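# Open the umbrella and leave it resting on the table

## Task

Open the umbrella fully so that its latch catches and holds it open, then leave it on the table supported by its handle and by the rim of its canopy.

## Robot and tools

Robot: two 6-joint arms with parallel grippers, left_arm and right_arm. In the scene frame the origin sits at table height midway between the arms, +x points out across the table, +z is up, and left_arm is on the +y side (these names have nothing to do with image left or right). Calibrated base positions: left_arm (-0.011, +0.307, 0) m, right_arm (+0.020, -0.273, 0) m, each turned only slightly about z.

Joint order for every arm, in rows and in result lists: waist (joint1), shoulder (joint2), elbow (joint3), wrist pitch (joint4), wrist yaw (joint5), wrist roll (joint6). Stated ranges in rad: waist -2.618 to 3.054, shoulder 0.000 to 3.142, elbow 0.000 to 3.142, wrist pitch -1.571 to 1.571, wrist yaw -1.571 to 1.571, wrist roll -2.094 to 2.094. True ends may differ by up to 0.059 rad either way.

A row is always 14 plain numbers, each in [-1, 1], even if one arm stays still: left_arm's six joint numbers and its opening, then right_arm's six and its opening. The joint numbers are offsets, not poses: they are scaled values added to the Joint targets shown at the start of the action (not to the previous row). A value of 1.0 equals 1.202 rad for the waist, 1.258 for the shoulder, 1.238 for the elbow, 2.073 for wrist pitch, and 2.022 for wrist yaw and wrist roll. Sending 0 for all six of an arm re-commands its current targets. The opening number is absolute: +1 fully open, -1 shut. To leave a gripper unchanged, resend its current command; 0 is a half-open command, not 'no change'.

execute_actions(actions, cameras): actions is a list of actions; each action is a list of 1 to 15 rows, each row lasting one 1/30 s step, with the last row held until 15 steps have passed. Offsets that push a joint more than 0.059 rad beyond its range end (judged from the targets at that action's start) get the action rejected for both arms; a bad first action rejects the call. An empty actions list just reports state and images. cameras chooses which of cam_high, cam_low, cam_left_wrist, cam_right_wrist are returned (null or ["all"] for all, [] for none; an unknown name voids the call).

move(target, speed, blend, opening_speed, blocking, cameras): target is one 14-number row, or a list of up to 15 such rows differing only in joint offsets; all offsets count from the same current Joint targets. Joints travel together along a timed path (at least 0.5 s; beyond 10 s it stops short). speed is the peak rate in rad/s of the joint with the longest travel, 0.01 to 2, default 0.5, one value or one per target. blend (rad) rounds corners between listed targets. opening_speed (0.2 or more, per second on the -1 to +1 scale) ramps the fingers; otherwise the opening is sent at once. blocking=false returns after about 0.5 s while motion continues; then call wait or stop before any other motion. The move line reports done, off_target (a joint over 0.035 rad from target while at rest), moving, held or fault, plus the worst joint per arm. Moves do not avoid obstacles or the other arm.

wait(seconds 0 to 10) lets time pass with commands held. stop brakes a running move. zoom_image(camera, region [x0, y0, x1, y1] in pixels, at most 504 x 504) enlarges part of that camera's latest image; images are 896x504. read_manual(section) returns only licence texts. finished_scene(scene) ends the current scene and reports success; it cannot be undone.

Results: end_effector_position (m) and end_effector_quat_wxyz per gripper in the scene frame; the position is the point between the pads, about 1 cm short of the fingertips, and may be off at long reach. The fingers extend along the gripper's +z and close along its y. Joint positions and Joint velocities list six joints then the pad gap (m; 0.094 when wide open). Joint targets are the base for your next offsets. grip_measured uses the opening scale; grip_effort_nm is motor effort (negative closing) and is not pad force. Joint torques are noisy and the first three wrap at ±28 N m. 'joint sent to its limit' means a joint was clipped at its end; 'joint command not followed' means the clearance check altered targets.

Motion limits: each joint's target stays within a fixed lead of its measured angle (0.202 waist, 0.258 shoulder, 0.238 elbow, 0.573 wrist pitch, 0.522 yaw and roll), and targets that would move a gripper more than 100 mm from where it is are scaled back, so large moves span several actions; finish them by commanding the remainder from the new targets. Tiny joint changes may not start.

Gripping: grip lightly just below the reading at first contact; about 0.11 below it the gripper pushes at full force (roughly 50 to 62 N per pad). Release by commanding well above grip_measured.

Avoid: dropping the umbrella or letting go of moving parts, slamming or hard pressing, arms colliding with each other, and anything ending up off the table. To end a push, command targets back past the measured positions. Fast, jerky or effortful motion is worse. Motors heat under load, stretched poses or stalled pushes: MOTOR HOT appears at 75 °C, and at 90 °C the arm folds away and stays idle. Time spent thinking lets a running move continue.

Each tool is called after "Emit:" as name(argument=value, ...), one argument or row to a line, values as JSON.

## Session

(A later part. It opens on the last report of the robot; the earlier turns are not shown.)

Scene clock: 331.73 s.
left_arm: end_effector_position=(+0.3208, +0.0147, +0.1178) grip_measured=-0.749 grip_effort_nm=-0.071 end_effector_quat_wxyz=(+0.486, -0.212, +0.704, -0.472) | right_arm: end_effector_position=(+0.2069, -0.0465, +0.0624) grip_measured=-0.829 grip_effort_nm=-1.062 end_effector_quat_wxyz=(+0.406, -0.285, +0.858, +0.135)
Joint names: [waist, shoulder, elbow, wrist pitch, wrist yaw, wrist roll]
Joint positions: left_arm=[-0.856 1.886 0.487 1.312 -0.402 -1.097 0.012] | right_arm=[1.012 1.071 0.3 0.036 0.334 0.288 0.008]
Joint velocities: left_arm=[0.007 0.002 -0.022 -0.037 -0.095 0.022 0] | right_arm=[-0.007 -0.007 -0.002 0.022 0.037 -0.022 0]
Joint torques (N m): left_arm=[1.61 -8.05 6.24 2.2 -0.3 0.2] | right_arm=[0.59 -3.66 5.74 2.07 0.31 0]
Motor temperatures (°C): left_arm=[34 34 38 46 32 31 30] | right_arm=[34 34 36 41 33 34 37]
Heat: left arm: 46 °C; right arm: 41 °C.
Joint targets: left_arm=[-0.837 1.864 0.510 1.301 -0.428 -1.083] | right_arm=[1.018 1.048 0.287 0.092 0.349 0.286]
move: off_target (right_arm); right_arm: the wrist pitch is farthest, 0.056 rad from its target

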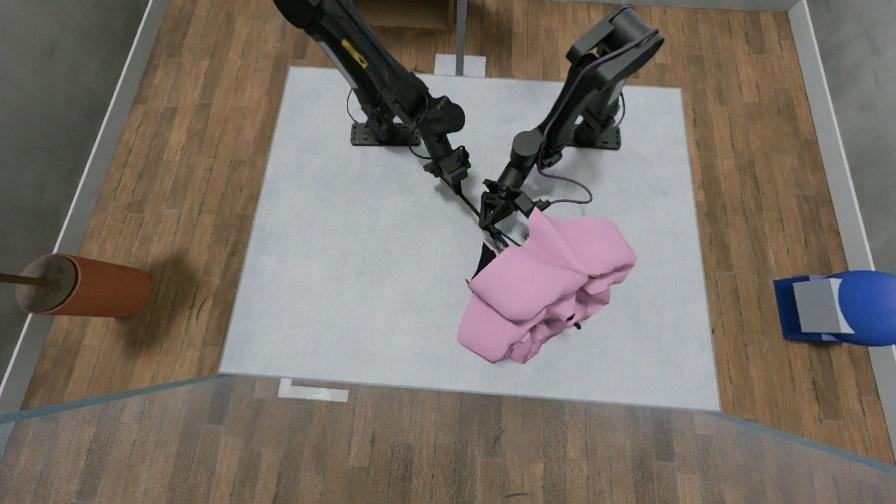

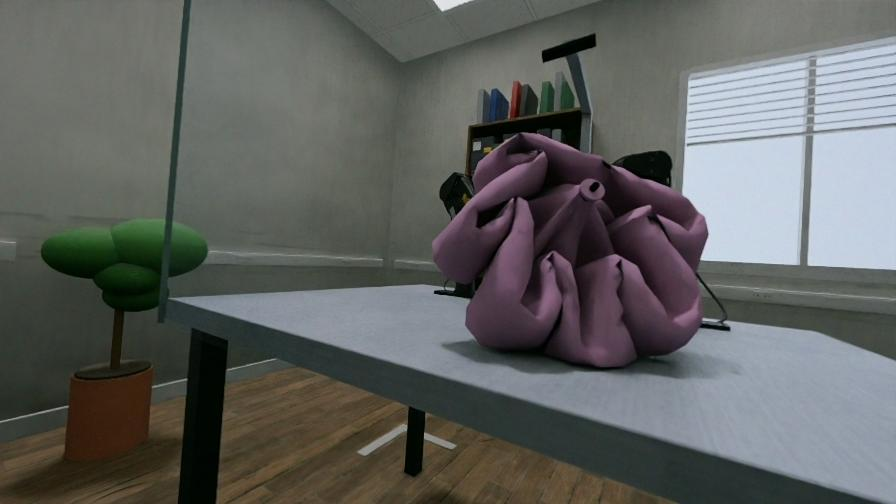

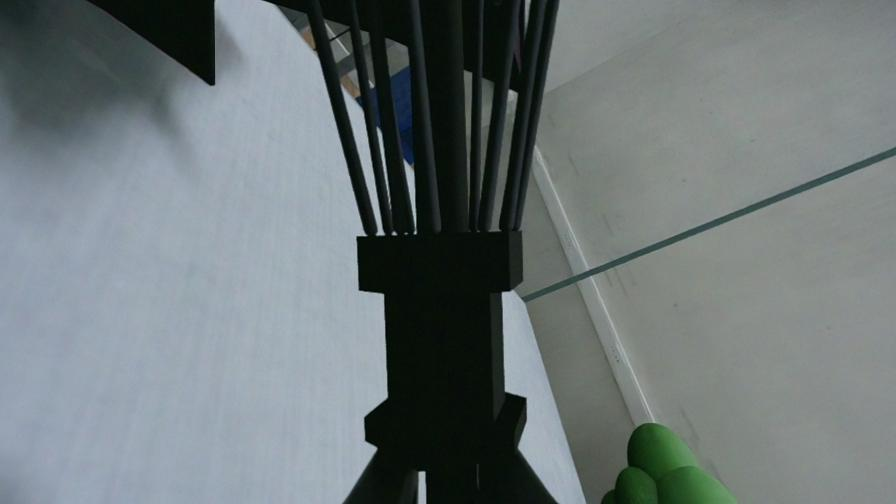

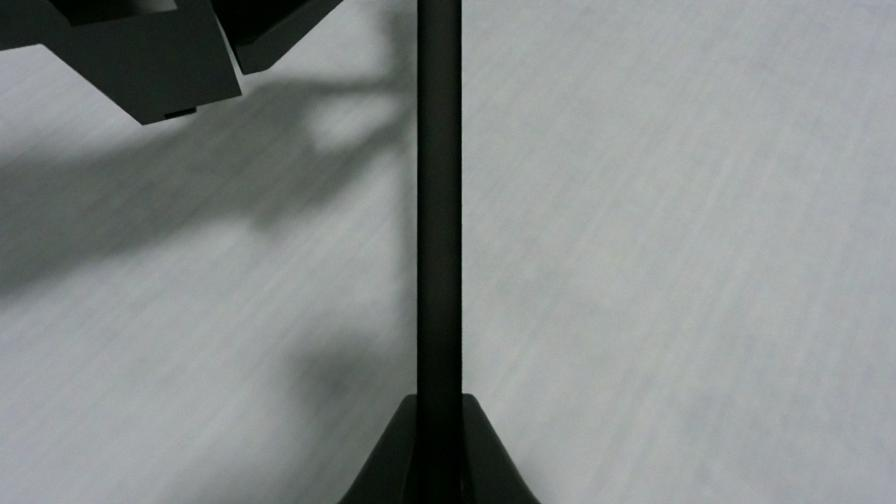

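Emit:
move(
  target=[0.0957,-0.0437,0.0242,-0.0391,0.0569,0.0049,-0.75,0,0,0,0,0,0,-0.93],
  speed=0.15,
  cameras=["cam_high","cam_low","cam_left_wrist"],
)

Scene clock: 337.13 s.
left_arm: end_effector_position=(+0.3376, +0.0192, +0.1333) grip_measured=-0.749 grip_effort_nm=-0.076 end_effector_quat_wxyz=(+0.471, -0.190, +0.708, -0.491) | right_arm: end_effector_position=(+0.2114, -0.0447, +0.0682) grip_measured=-0.829 grip_effort_nm=-1.062 end_effector_quat_wxyz=(+0.420, -0.274, +0.854, +0.138)
Joint names: [waist, shoulder, elbow, wrist pitch, wrist yaw, wrist roll]
Joint positions: left_arm=[-0.761 1.829 0.512 1.242 -0.242 -1.086 0.012] | right_arm=[1.012 1.071 0.3 0.065 0.352 0.294 0.008]
Joint velocities: left_arm=[0.007 0.007 -0.017 0.022 -0.037 0.022 -0.001] | right_arm=[0.007 -0.007 0.002 -0.051 -0.022 -0.081 0]
Joint torques (N m): left_arm=[3.37 -7.76 7.15 2.13 -0.71 0.19] | right_arm=[0.57 -3.67 5.74 1.83 0.11 -0.06]
Motor temperatures (°C): left_arm=[34 35 38 46 32 31 30] | right_arm=[34 34 36 41 33 34 37]
Heat: left arm: 46 °C; right arm: 41 °C.
Joint targets: left_arm=[-0.722 1.809 0.541 1.220 -0.313 -1.073] | right_arm=[1.018 1.048 0.287 0.092 0.349 0.286]
move: off_target (left_arm); left_arm: the wrist yaw is farthest, 0.071 rad from its target
Images, in order (width x height): cam_high 896x504, cam_low 896x504, cam_left_wrist 896x504.

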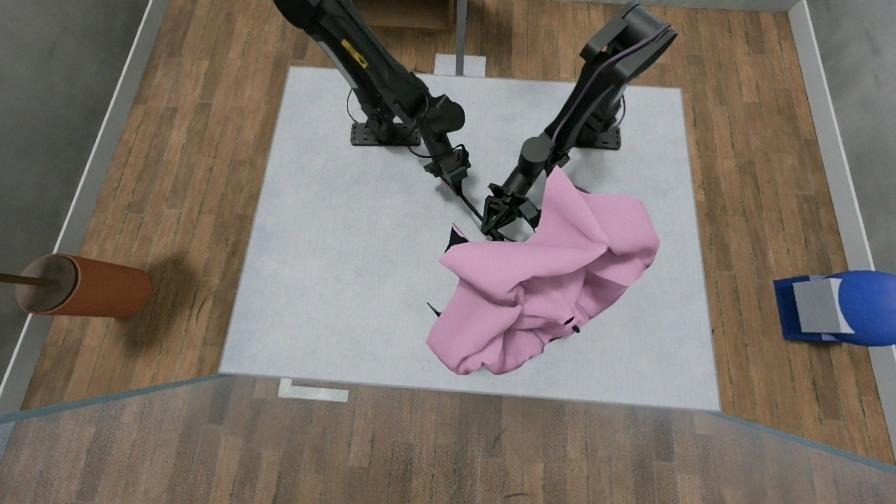

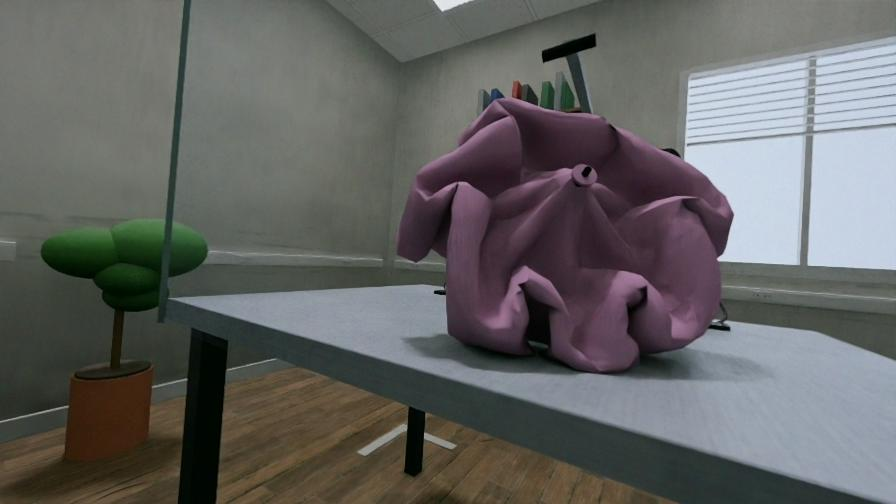

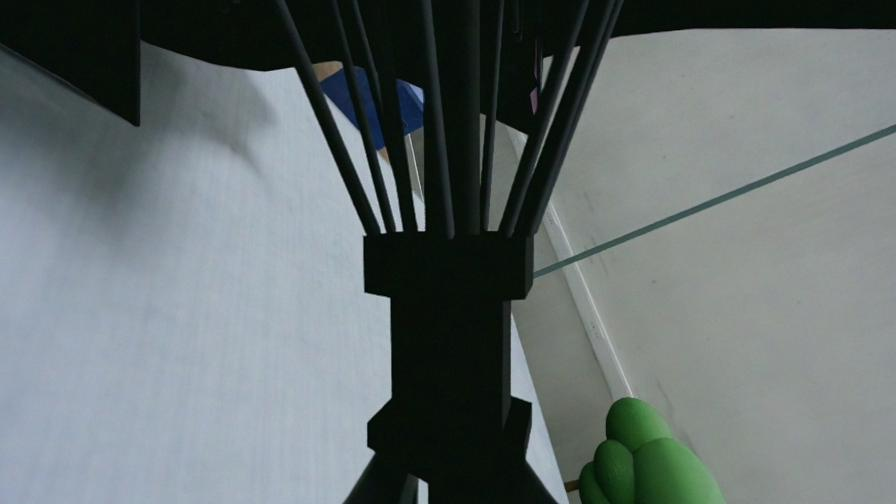

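Emit:
move(
  target=[0.1206,-0.0445,0.0541,-0.0396,0.0148,0.0045,-0.75,0,0,0,0,0,0,-0.93],
  speed=0.15,
  cameras=["cam_high","cam_low","cam_left_wrist"],
)

Scene clock: 343.50 s.
left_arm: end_effector_position=(+0.3565, +0.0225, +0.1629) grip_measured=-0.749 grip_effort_nm=-0.076 end_effector_quat_wxyz=(+0.467, -0.159, +0.700, -0.516) | right_arm: end_effector_position=(+0.2213, -0.0401, +0.0825) grip_measured=-0.829 grip_effort_nm=-1.057 end_effector_quat_wxyz=(+0.449, -0.253, +0.844, +0.150)
Joint names: [waist, shoulder, elbow, wrist pitch, wrist yaw, wrist roll]
Joint positions: left_arm=[-0.665 1.769 0.567 1.17 -0.079 -1.06 0.012] | right_arm=[1.005 1.071 0.3 0.137 0.378 0.296 0.008]
Joint velocities: left_arm=[-0.002 0.007 0.002 -0.022 -0.066 0.051 0] | right_arm=[0.007 0.002 -0.017 0.007 0.022 -0.037 -0.001]
Joint torques (N m): left_arm=[7.62 -7.43 8.72 2.03 -2.02 -0.01] | right_arm=[1.37 -3.77 5.78 1.23 -0.19 -0.09]
Motor temperatures (°C): left_arm=[34 35 39 46 32 31 30] | right_arm=[34 34 36 41 33 34 37]
Heat: left arm: 46 °C; right arm: 41 °C.
Joint targets: left_arm=[-0.577 1.753 0.607 1.138 -0.283 -1.064] | right_arm=[1.018 1.048 0.287 0.092 0.349 0.285]
move: off_target (left_arm, right_arm); left_arm: the wrist yaw is farthest, 0.204 rad from its target; right_arm: the wrist pitch is farthest, 0.045 rad from its target
Images, in order (width x height): cam_high 896x504, cam_low 896x504, cam_left_wrist 896x504.

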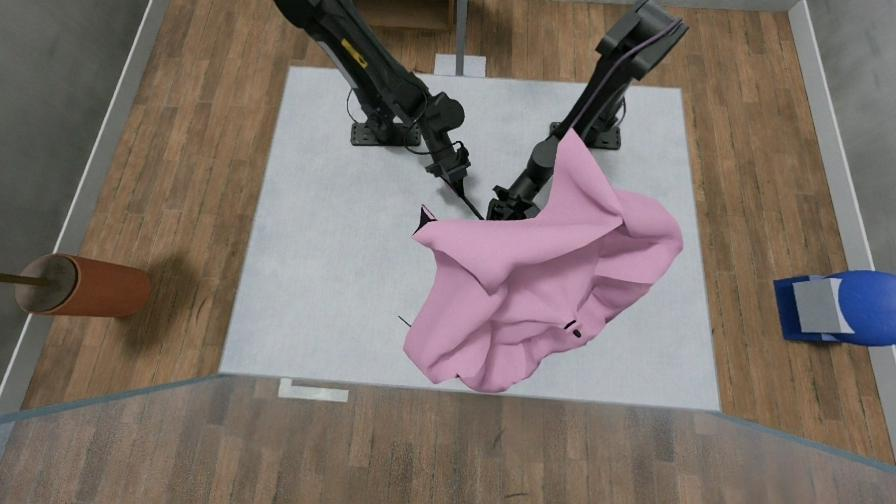

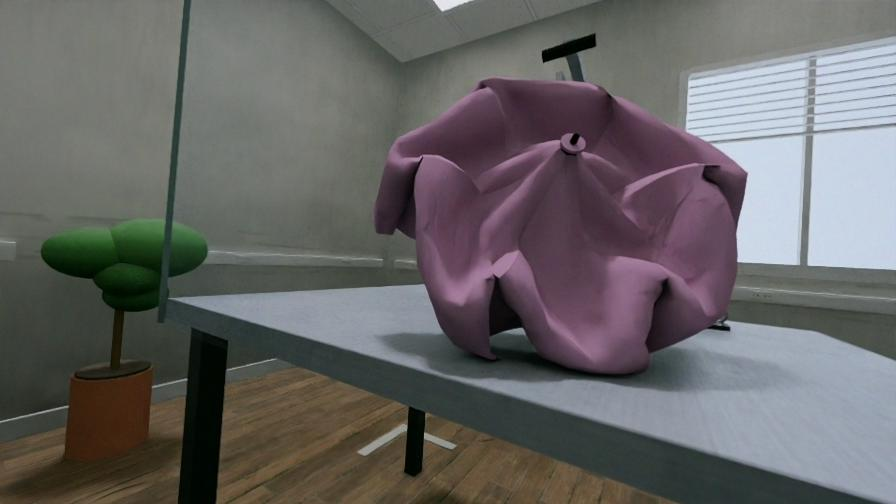

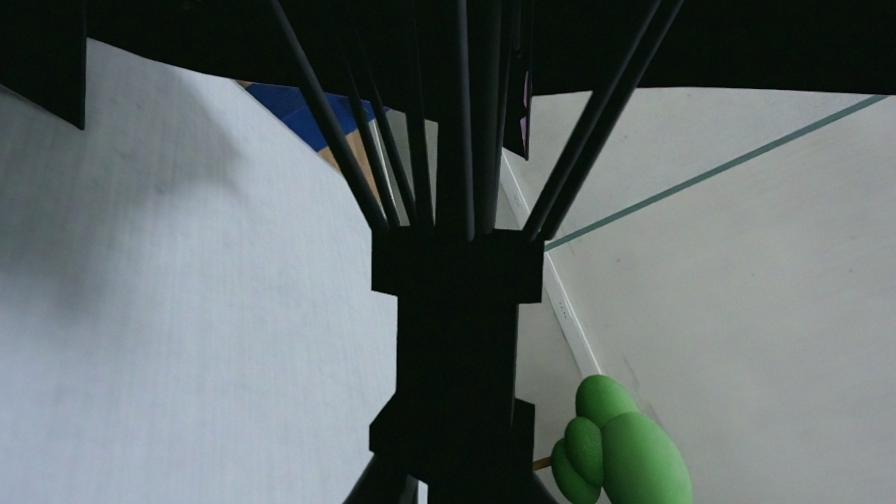

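Emit:
zoom_image(
  camera="cam_high",
  region=[370, 100, 720, 410],
)

Emit:
zoom_image(
  camera="cam_low",
  region=[340, 60, 780, 400],
)

Scaled by 1.440 from the camera's 896x504 image, which has a finer 1280x720 frame.

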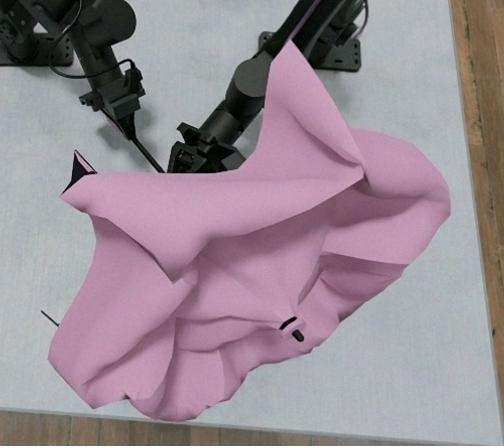

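Scaled by 1.145 from the camera's 896x504 image, which has a finer 1280x720 frame.

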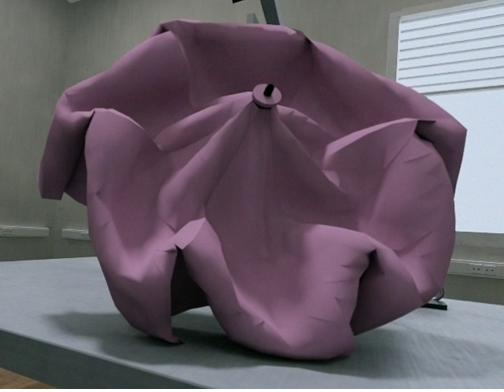

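Emit:
move(
  target=[-0.0862,-0.0135,0.0024,0.0844,-0.1549,0.1370,-0.75,-0.0462,0.1062,-0.0288,0.1726,-0.0210,-0.0687,-0.93],
  speed=0.25,
)

Scene clock: 370.60 s.
left_arm: end_effector_position=(+0.3738, +0.0659, +0.2061) grip_measured=-0.749 grip_effort_nm=-0.076 end_effector_quat_wxyz=(+0.632, -0.195, +0.634, -0.401) | right_arm: end_effector_position=(+0.2366, -0.0159, +0.0969) grip_measured=-0.829 grip_effort_nm=-1.067 end_effector_quat_wxyz=(+0.498, -0.284, +0.799, +0.179)
Joint names: [waist, shoulder, elbow, wrist pitch, wrist yaw, wrist roll]
Joint positions: left_arm=[-0.714 1.759 0.584 1.31 -0.468 -0.801 0.012] | right_arm=[0.963 1.183 0.279 0.425 0.307 0.158 0.008]
Joint velocities: left_arm=[-0.007 0.002 0.002 -0.007 0.007 0.007 0] | right_arm=[-0.007 -0.007 -0.002 -0.11 -0.051 -0.007 -0.001]
Joint torques (N m): left_arm=[2.88 -7.9 7.6 2.25 -1.25 0.19] | right_arm=[-0.03 -2.56 4.33 1.98 0.09 -0.09]
Motor temperatures (°C): left_arm=[35 36 40 45 36 31 30] | right_arm=[34 34 35 39 33 34 37]
Heat: left arm: 45 °C; right arm: 39 °C.
Joint targets: left_arm=[-0.681 1.736 0.610 1.313 -0.596 -0.787] | right_arm=[0.963 1.182 0.252 0.449 0.306 0.147]
move: off_target (left_arm); left_arm: the wrist yaw is farthest, 0.128 rad from its target

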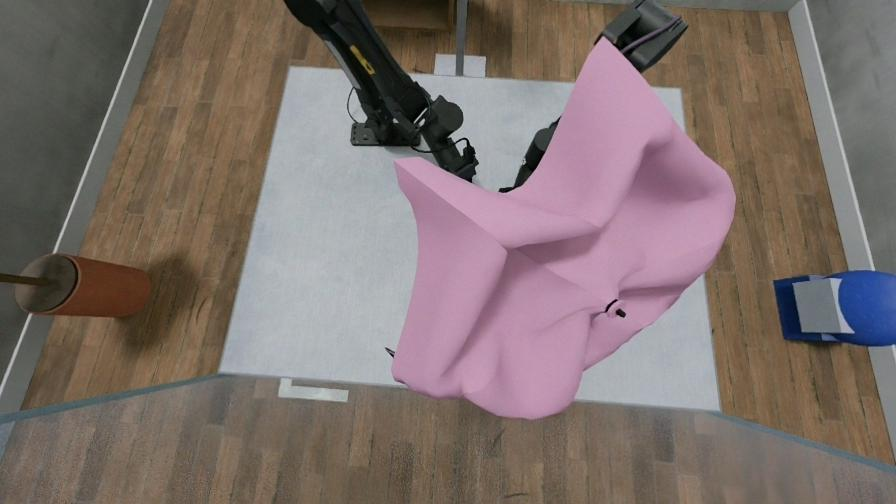

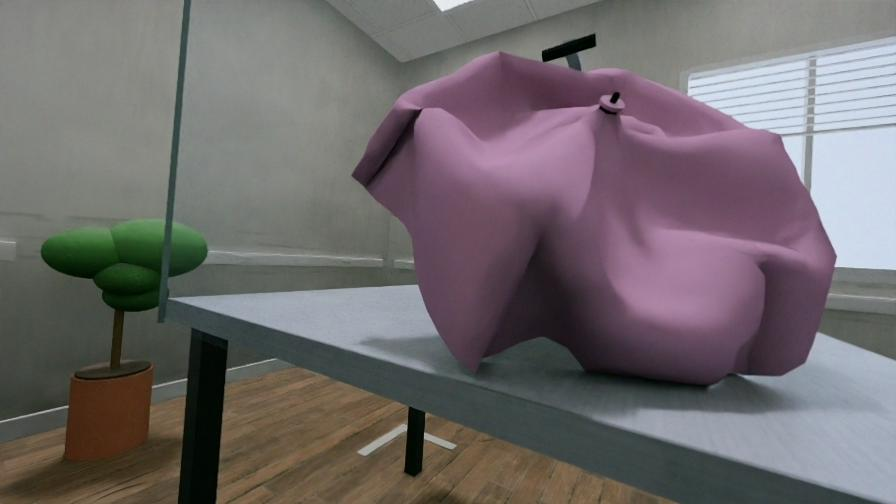

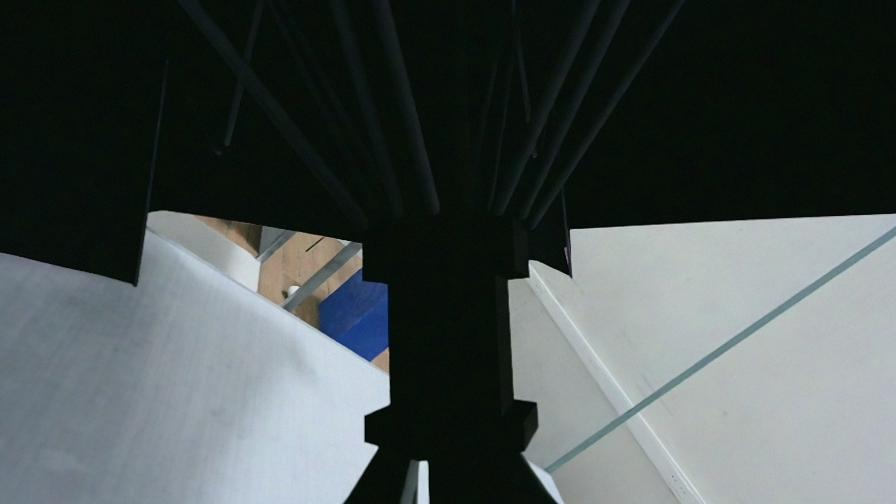

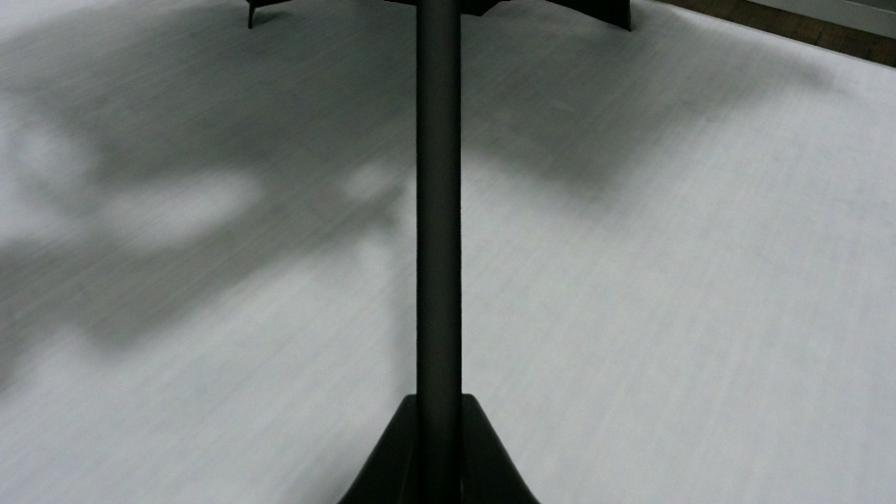

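Emit:
execute_actions(
  actions=[],
  cameras=["cam_high","cam_low","cam_left_wrist"],
)

Scene clock: 379.80 s.
left_arm: end_effector_position=(+0.3738, +0.0660, +0.2061) grip_measured=-0.749 grip_effort_nm=-0.076 end_effector_quat_wxyz=(+0.633, -0.195, +0.634, -0.400) | right_arm: end_effector_position=(+0.2366, -0.0160, +0.0969) grip_measured=-0.829 grip_effort_nm=-1.062 end_effector_quat_wxyz=(+0.499, -0.284, +0.799, +0.179)
Joint names: [waist, shoulder, elbow, wrist pitch, wrist yaw, wrist roll]
Joint positions: left_arm=[-0.714 1.759 0.584 1.311 -0.469 -0.801 0.012] | right_arm=[0.963 1.183 0.278 0.426 0.307 0.158 0.008]
Joint velocities: left_arm=[0.002 -0.002 0.007 0.051 -0.095 0.051 0] | right_arm=[0.002 -0.002 0.017 -0.051 0.007 0.051 -0.001]
Joint torques (N m): left_arm=[2.88 -7.9 7.6 2.24 -1.23 0.19] | right_arm=[-0.01 -2.52 4.3 1.99 0.09 -0.09]
Motor temperatures (°C): left_arm=[35 36 40 46 36 31 30] | right_arm=[34 33 35 41 33 34 37]
Heat: left arm: 46 °C; right arm: 41 °C.
Joint targets: left_arm=[-0.681 1.736 0.610 1.313 -0.596 -0.787] | right_arm=[0.962 1.182 0.251 0.450 0.307 0.147]
Tool commands: left_gripper/opening=-0.75 right_gripper/opening=-0.93
Images, in order (width x height): cam_high 896x504, cam_low 896x504, cam_left_wrist 896x504.

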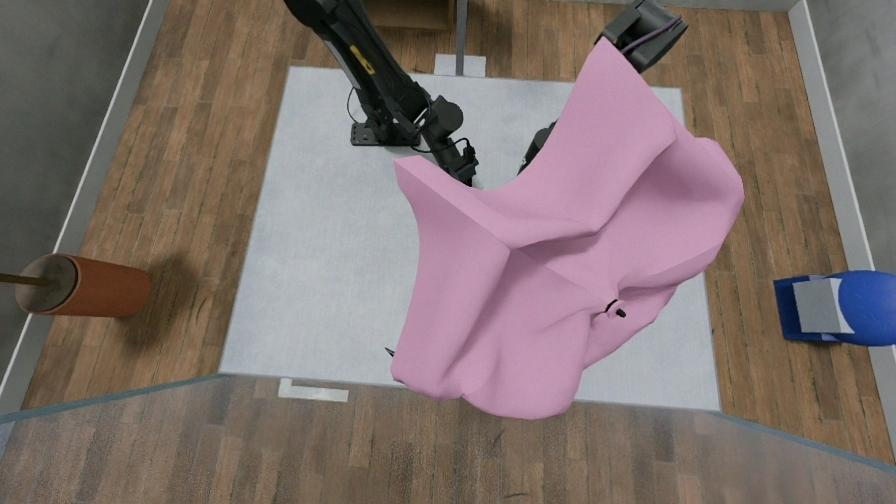

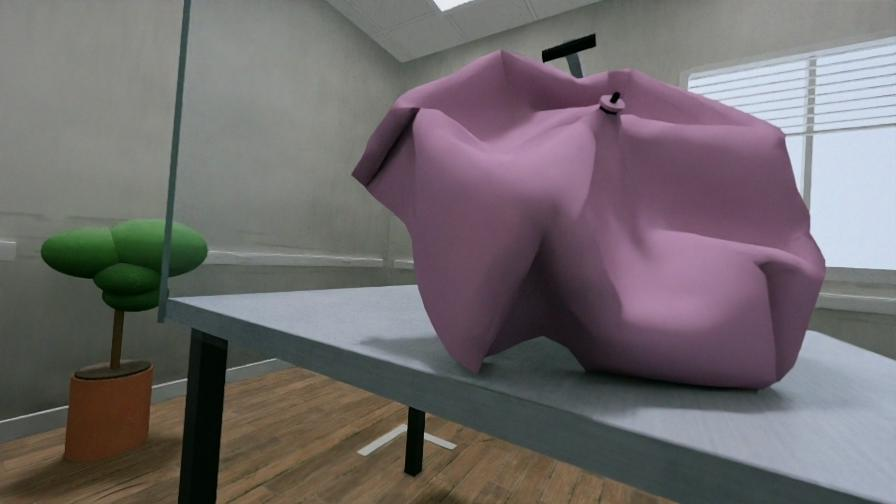

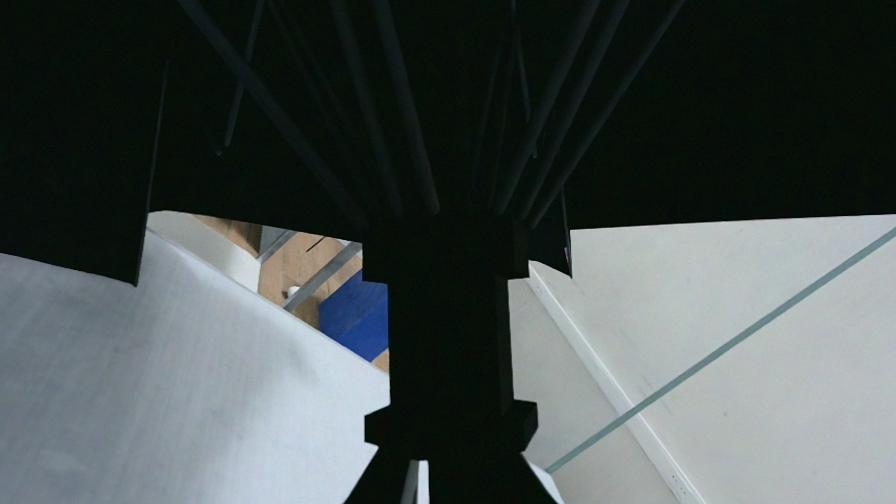

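Emit:
move(
  target=[0.0715, -0.1105, 0.0703, -0.1148, 0.0079, -0.0064, -0.75, 0, -0.0906, 0.0708, -0.0973, 0, 0, -0.93],
  speed=0.2,
  cameras=["cam_high","cam_low","cam_left_wrist"],
)

Scene clock: 407.13 s.
left_arm: end_effector_position=(+0.3888, +0.0802, +0.2491) grip_measured=-0.749 grip_effort_nm=-0.076 end_effector_quat_wxyz=(+0.640, -0.202, +0.630, -0.390) | right_arm: end_effector_position=(+0.2358, -0.0142, +0.1212) grip_measured=-0.829 grip_effort_nm=-1.057 end_effector_quat_wxyz=(+0.506, -0.288, +0.792, +0.186)
Joint names: [waist, shoulder, elbow, wrist pitch, wrist yaw, wrist roll]
Joint positions: left_arm=[-0.659 1.62 0.667 1.091 -0.445 -0.797 0.012] | right_arm=[0.963 1.091 0.329 0.308 0.298 0.146 0.008]
Joint velocities: left_arm=[-0.007 0.002 -0.002 0.007 -0.051 0.081 0] | right_arm=[-0.017 -0.012 -0.007 0.066 -0.022 -0.081 0]
Joint torques (N m): left_arm=[5.64 -7.58 8.95 2.06 -1.3 0.02] | right_arm=[-0.03 -4.07 7.91 1.25 0.19 0.03]
Motor temperatures (°C): left_arm=[35 37 40 48 35 31 30] | right_arm=[34 33 35 43 33 34 37]
Heat: left arm: 48 °C; right arm: 43 °C.
Joint targets: left_arm=[-0.595 1.597 0.698 1.075 -0.580 -0.800] | right_arm=[0.962 1.068 0.339 0.248 0.306 0.147]
move: off_target (left_arm, right_arm); left_arm: the wrist yaw is farthest, 0.135 rad from its target; right_arm: the wrist pitch is farthest, 0.060 rad from its target
Images, in order (width x height): cam_high 896x504, cam_low 896x504, cam_left_wrist 896x504.

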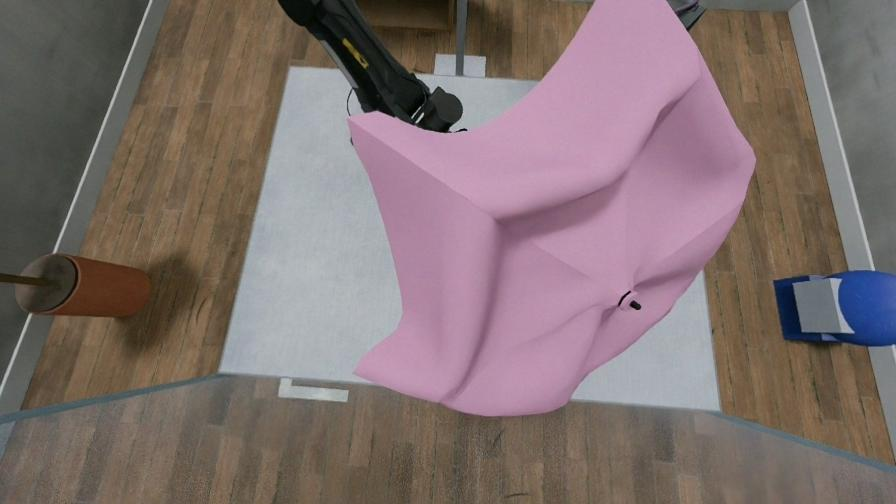

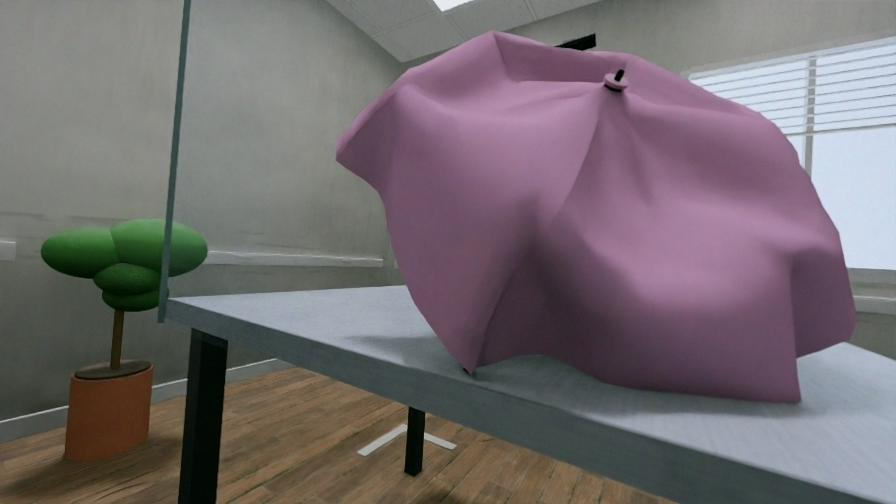

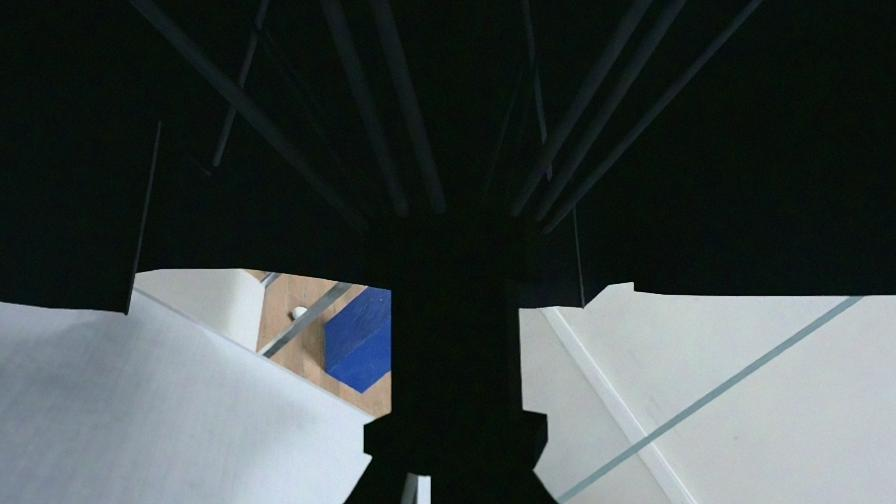

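Emit:
move(
  target=[0.0865, -0.0191, 0.0565, -0.0526, 0.0138, -0.0059, -0.75, 0, 0, 0, 0, 0, 0, -0.93],
  speed=0.15,
  cameras=["cam_high","cam_low","cam_left_wrist"],
)

Scene clock: 428.07 s.
left_arm: end_effector_position=(+0.4049, +0.0865, +0.2664) grip_measured=-0.749 grip_effort_nm=-0.076 end_effector_quat_wxyz=(+0.636, -0.187, +0.636, -0.395) | right_arm: end_effector_position=(+0.2385, -0.0112, +0.1290) grip_measured=-0.829 grip_effort_nm=-1.077 end_effector_quat_wxyz=(+0.512, -0.285, +0.788, +0.189)
Joint names: [waist, shoulder, elbow, wrist pitch, wrist yaw, wrist roll]
Joint positions: left_arm=[-0.591 1.59 0.73 0.989 -0.344 -0.797 0.012] | right_arm=[0.961 1.091 0.346 0.308 0.298 0.143 0.008]
Joint velocities: left_arm=[-0.002 -0.002 -0.007 -0.125 -0.007 0.007 0] | right_arm=[0.007 -0.002 0.002 -0.022 0.022 0.081 -0.002]
Joint torques (N m): left_arm=[8.72 -7.23 9.89 2.02 -2.03 -0.12] | right_arm=[0.17 -4.11 6.46 1.24 0.19 0.04]
Motor temperatures (°C): left_arm=[35 36 39 48 36 31 30] | right_arm=[34 34 35 40 33 34 37]
Heat: left arm: 48 °C; right arm: 40 °C.
Joint targets: left_arm=[-0.491 1.573 0.768 0.966 -0.552 -0.812] | right_arm=[0.962 1.068 0.339 0.248 0.306 0.147]
move: off_target (left_arm, right_arm); left_arm: the wrist yaw is farthest, 0.208 rad from its target; right_arm: the wrist pitch is farthest, 0.060 rad from its target
Images, in order (width x height): cam_high 896x504, cam_low 896x504, cam_left_wrist 896x504.

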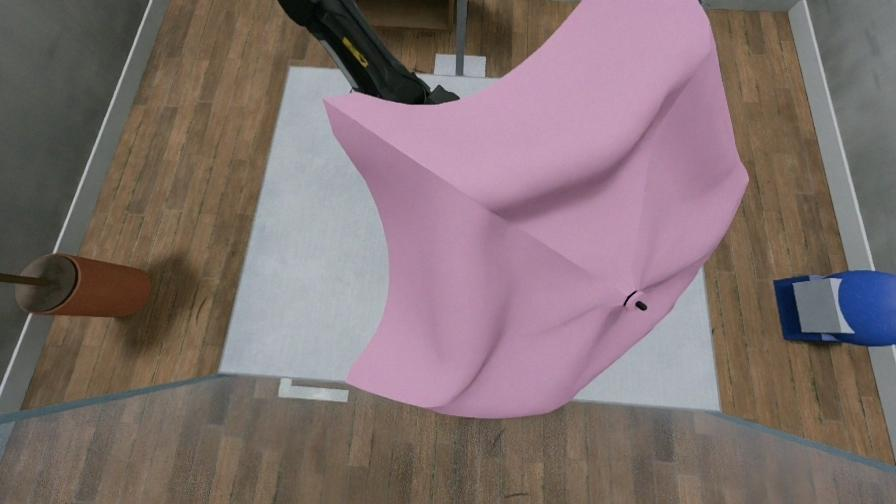

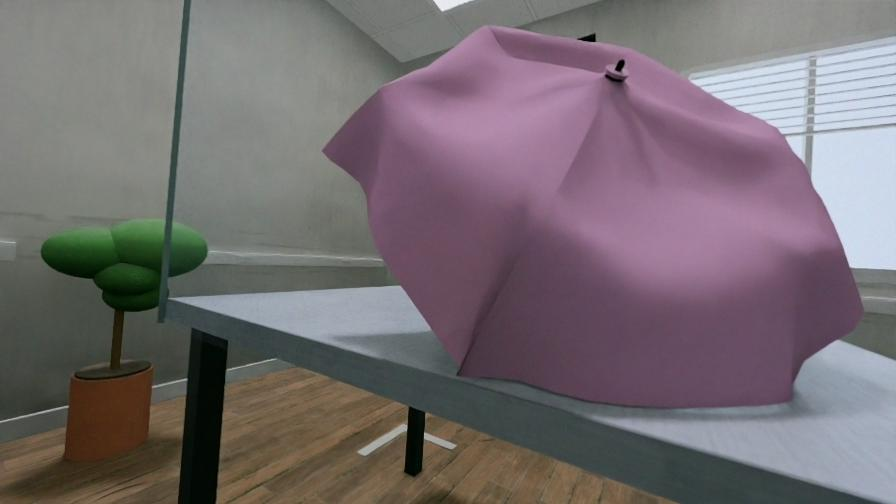

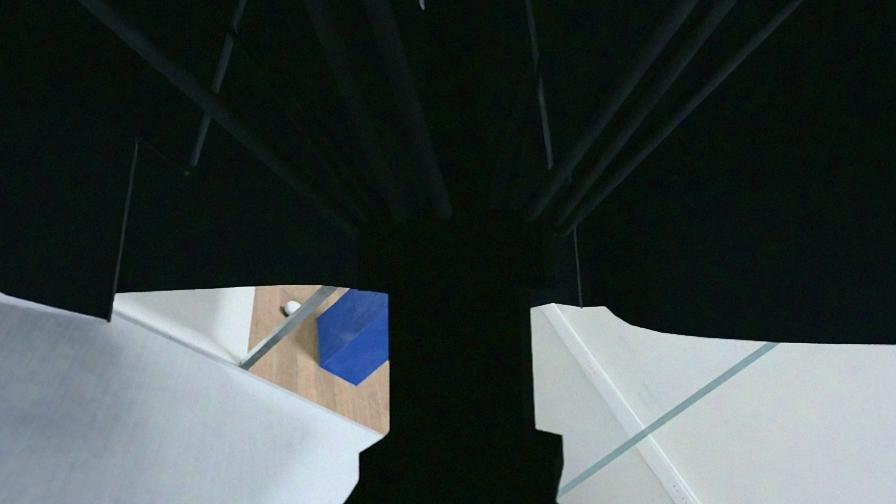

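Emit:
move(
  target=[0.099, -0.0397, 0.0299, -0.0482, -0.0054, -0.0045, -0.75, 0, 0, 0, 0, 0, 0, -0.93],
  speed=0.15,
  cameras=["cam_high","cam_low","cam_left_wrist"],
)

Scene clock: 445.53 s.
left_arm: end_effector_position=(+0.4103, +0.0922, +0.2775) grip_measured=-0.749 grip_effort_nm=-0.071 end_effector_quat_wxyz=(+0.620, -0.167, +0.647, -0.410) | right_arm: end_effector_position=(+0.2388, -0.0088, +0.1328) grip_measured=-0.829 grip_effort_nm=-1.062 end_effector_quat_wxyz=(+0.515, -0.286, +0.785, +0.194)
Joint names: [waist, shoulder, elbow, wrist pitch, wrist yaw, wrist roll]
Joint positions: left_arm=[-0.53 1.545 0.755 0.9 -0.223 -0.813 0.012] | right_arm=[0.961 1.091 0.352 0.315 0.292 0.14 0.008]
Joint velocities: left_arm=[0.012 -0.007 -0.007 0.066 0.051 0.051 0] | right_arm=[0.007 -0.017 -0.012 -0.007 -0.022 0.022 0]
Joint torques (N m): left_arm=[10.28 -6.98 10.06 2.04 -2.48 -0.02] | right_arm=[0.18 -4.12 6.05 1.19 0.24 0.09]
Motor temperatures (°C): left_arm=[36 36 40 47 39 31 30] | right_arm=[34 34 35 40 33 34 37]
Heat: left arm: 47 °C; right arm: 40 °C.
Joint targets: left_arm=[-0.413 1.528 0.792 0.875 -0.475 -0.819] | right_arm=[0.962 1.068 0.339 0.248 0.306 0.147]
move: off_target (left_arm, right_arm); left_arm: the wrist yaw is farthest, 0.340 rad from its target; right_arm: the wrist pitch is farthest, 0.067 rad from its target
Images, in order (width x height): cam_high 896x504, cam_low 896x504, cam_left_wrist 896x504.

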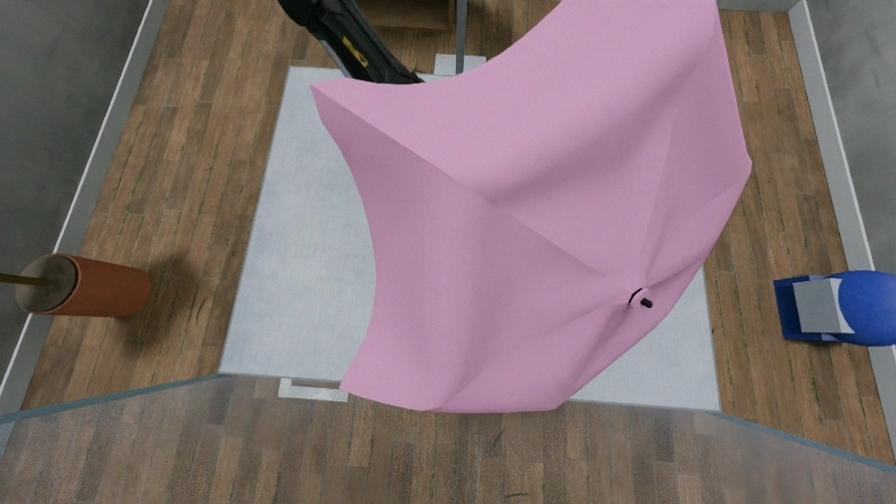

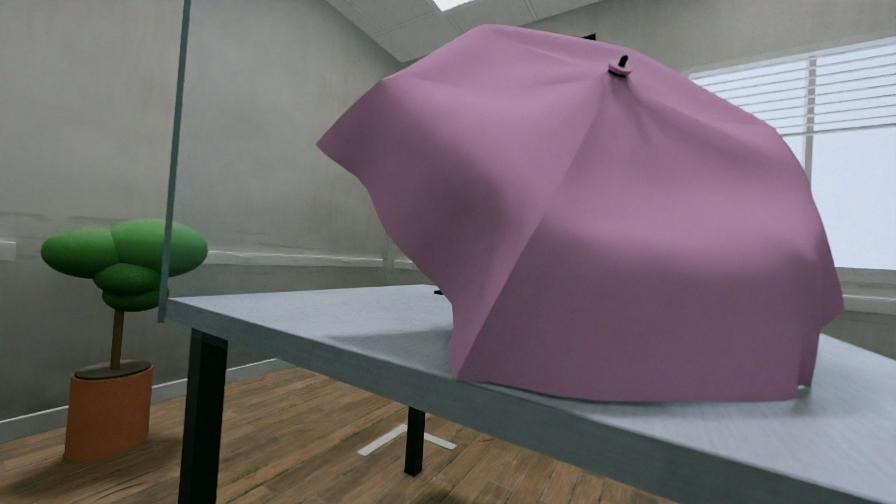

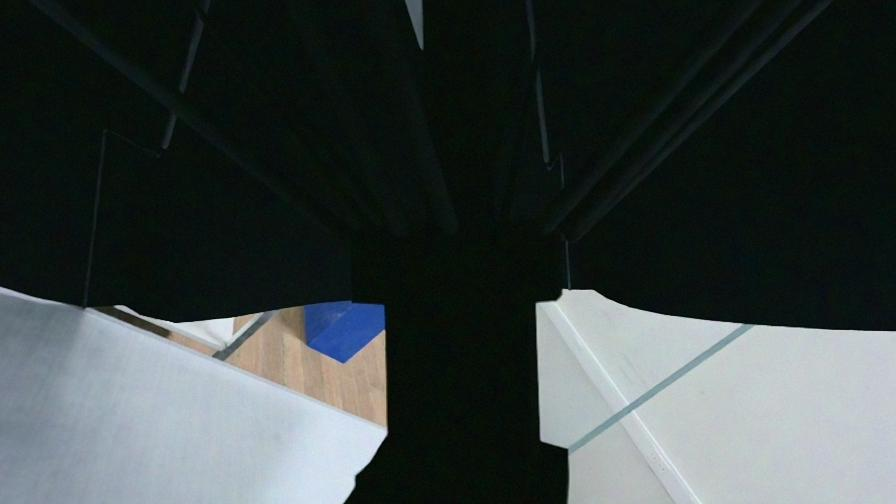

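Emit:
zoom_image(
  camera="cam_low",
  region=[392, 200, 896, 484],
)

Emit:
zoom_image(
  camera="cam_high",
  region=[280, 0, 784, 430],
)

Scaled by 1.000.

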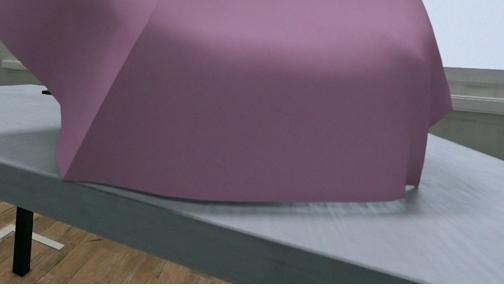

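Scaled by 1.000.

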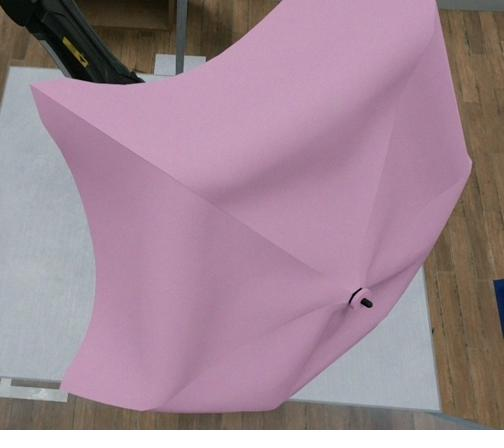

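Emit:
zoom_image(
  camera="cam_low",
  region=[756, 300, 896, 420],
)

Emit:
zoom_image(
  camera="cam_low",
  region=[380, 260, 520, 400],
)

Scaled by 3.600 from the camera's 896x504 image, which has a finer 1280x720 frame.

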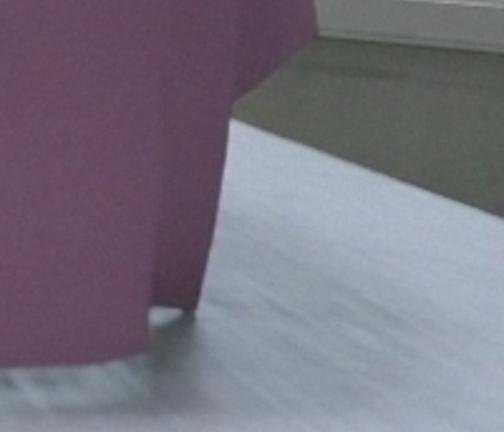

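Scaled by 3.600 from the camera's 896x504 image, which has a finer 1280x720 frame.

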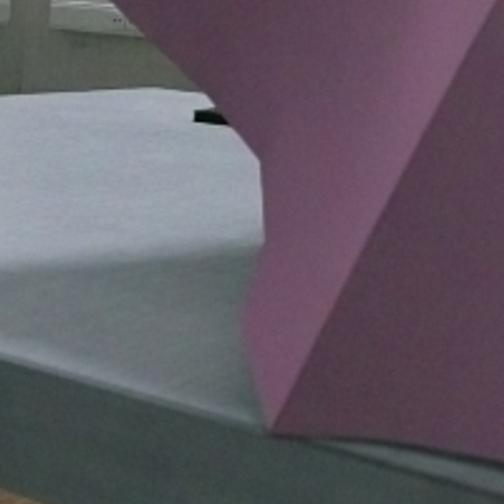

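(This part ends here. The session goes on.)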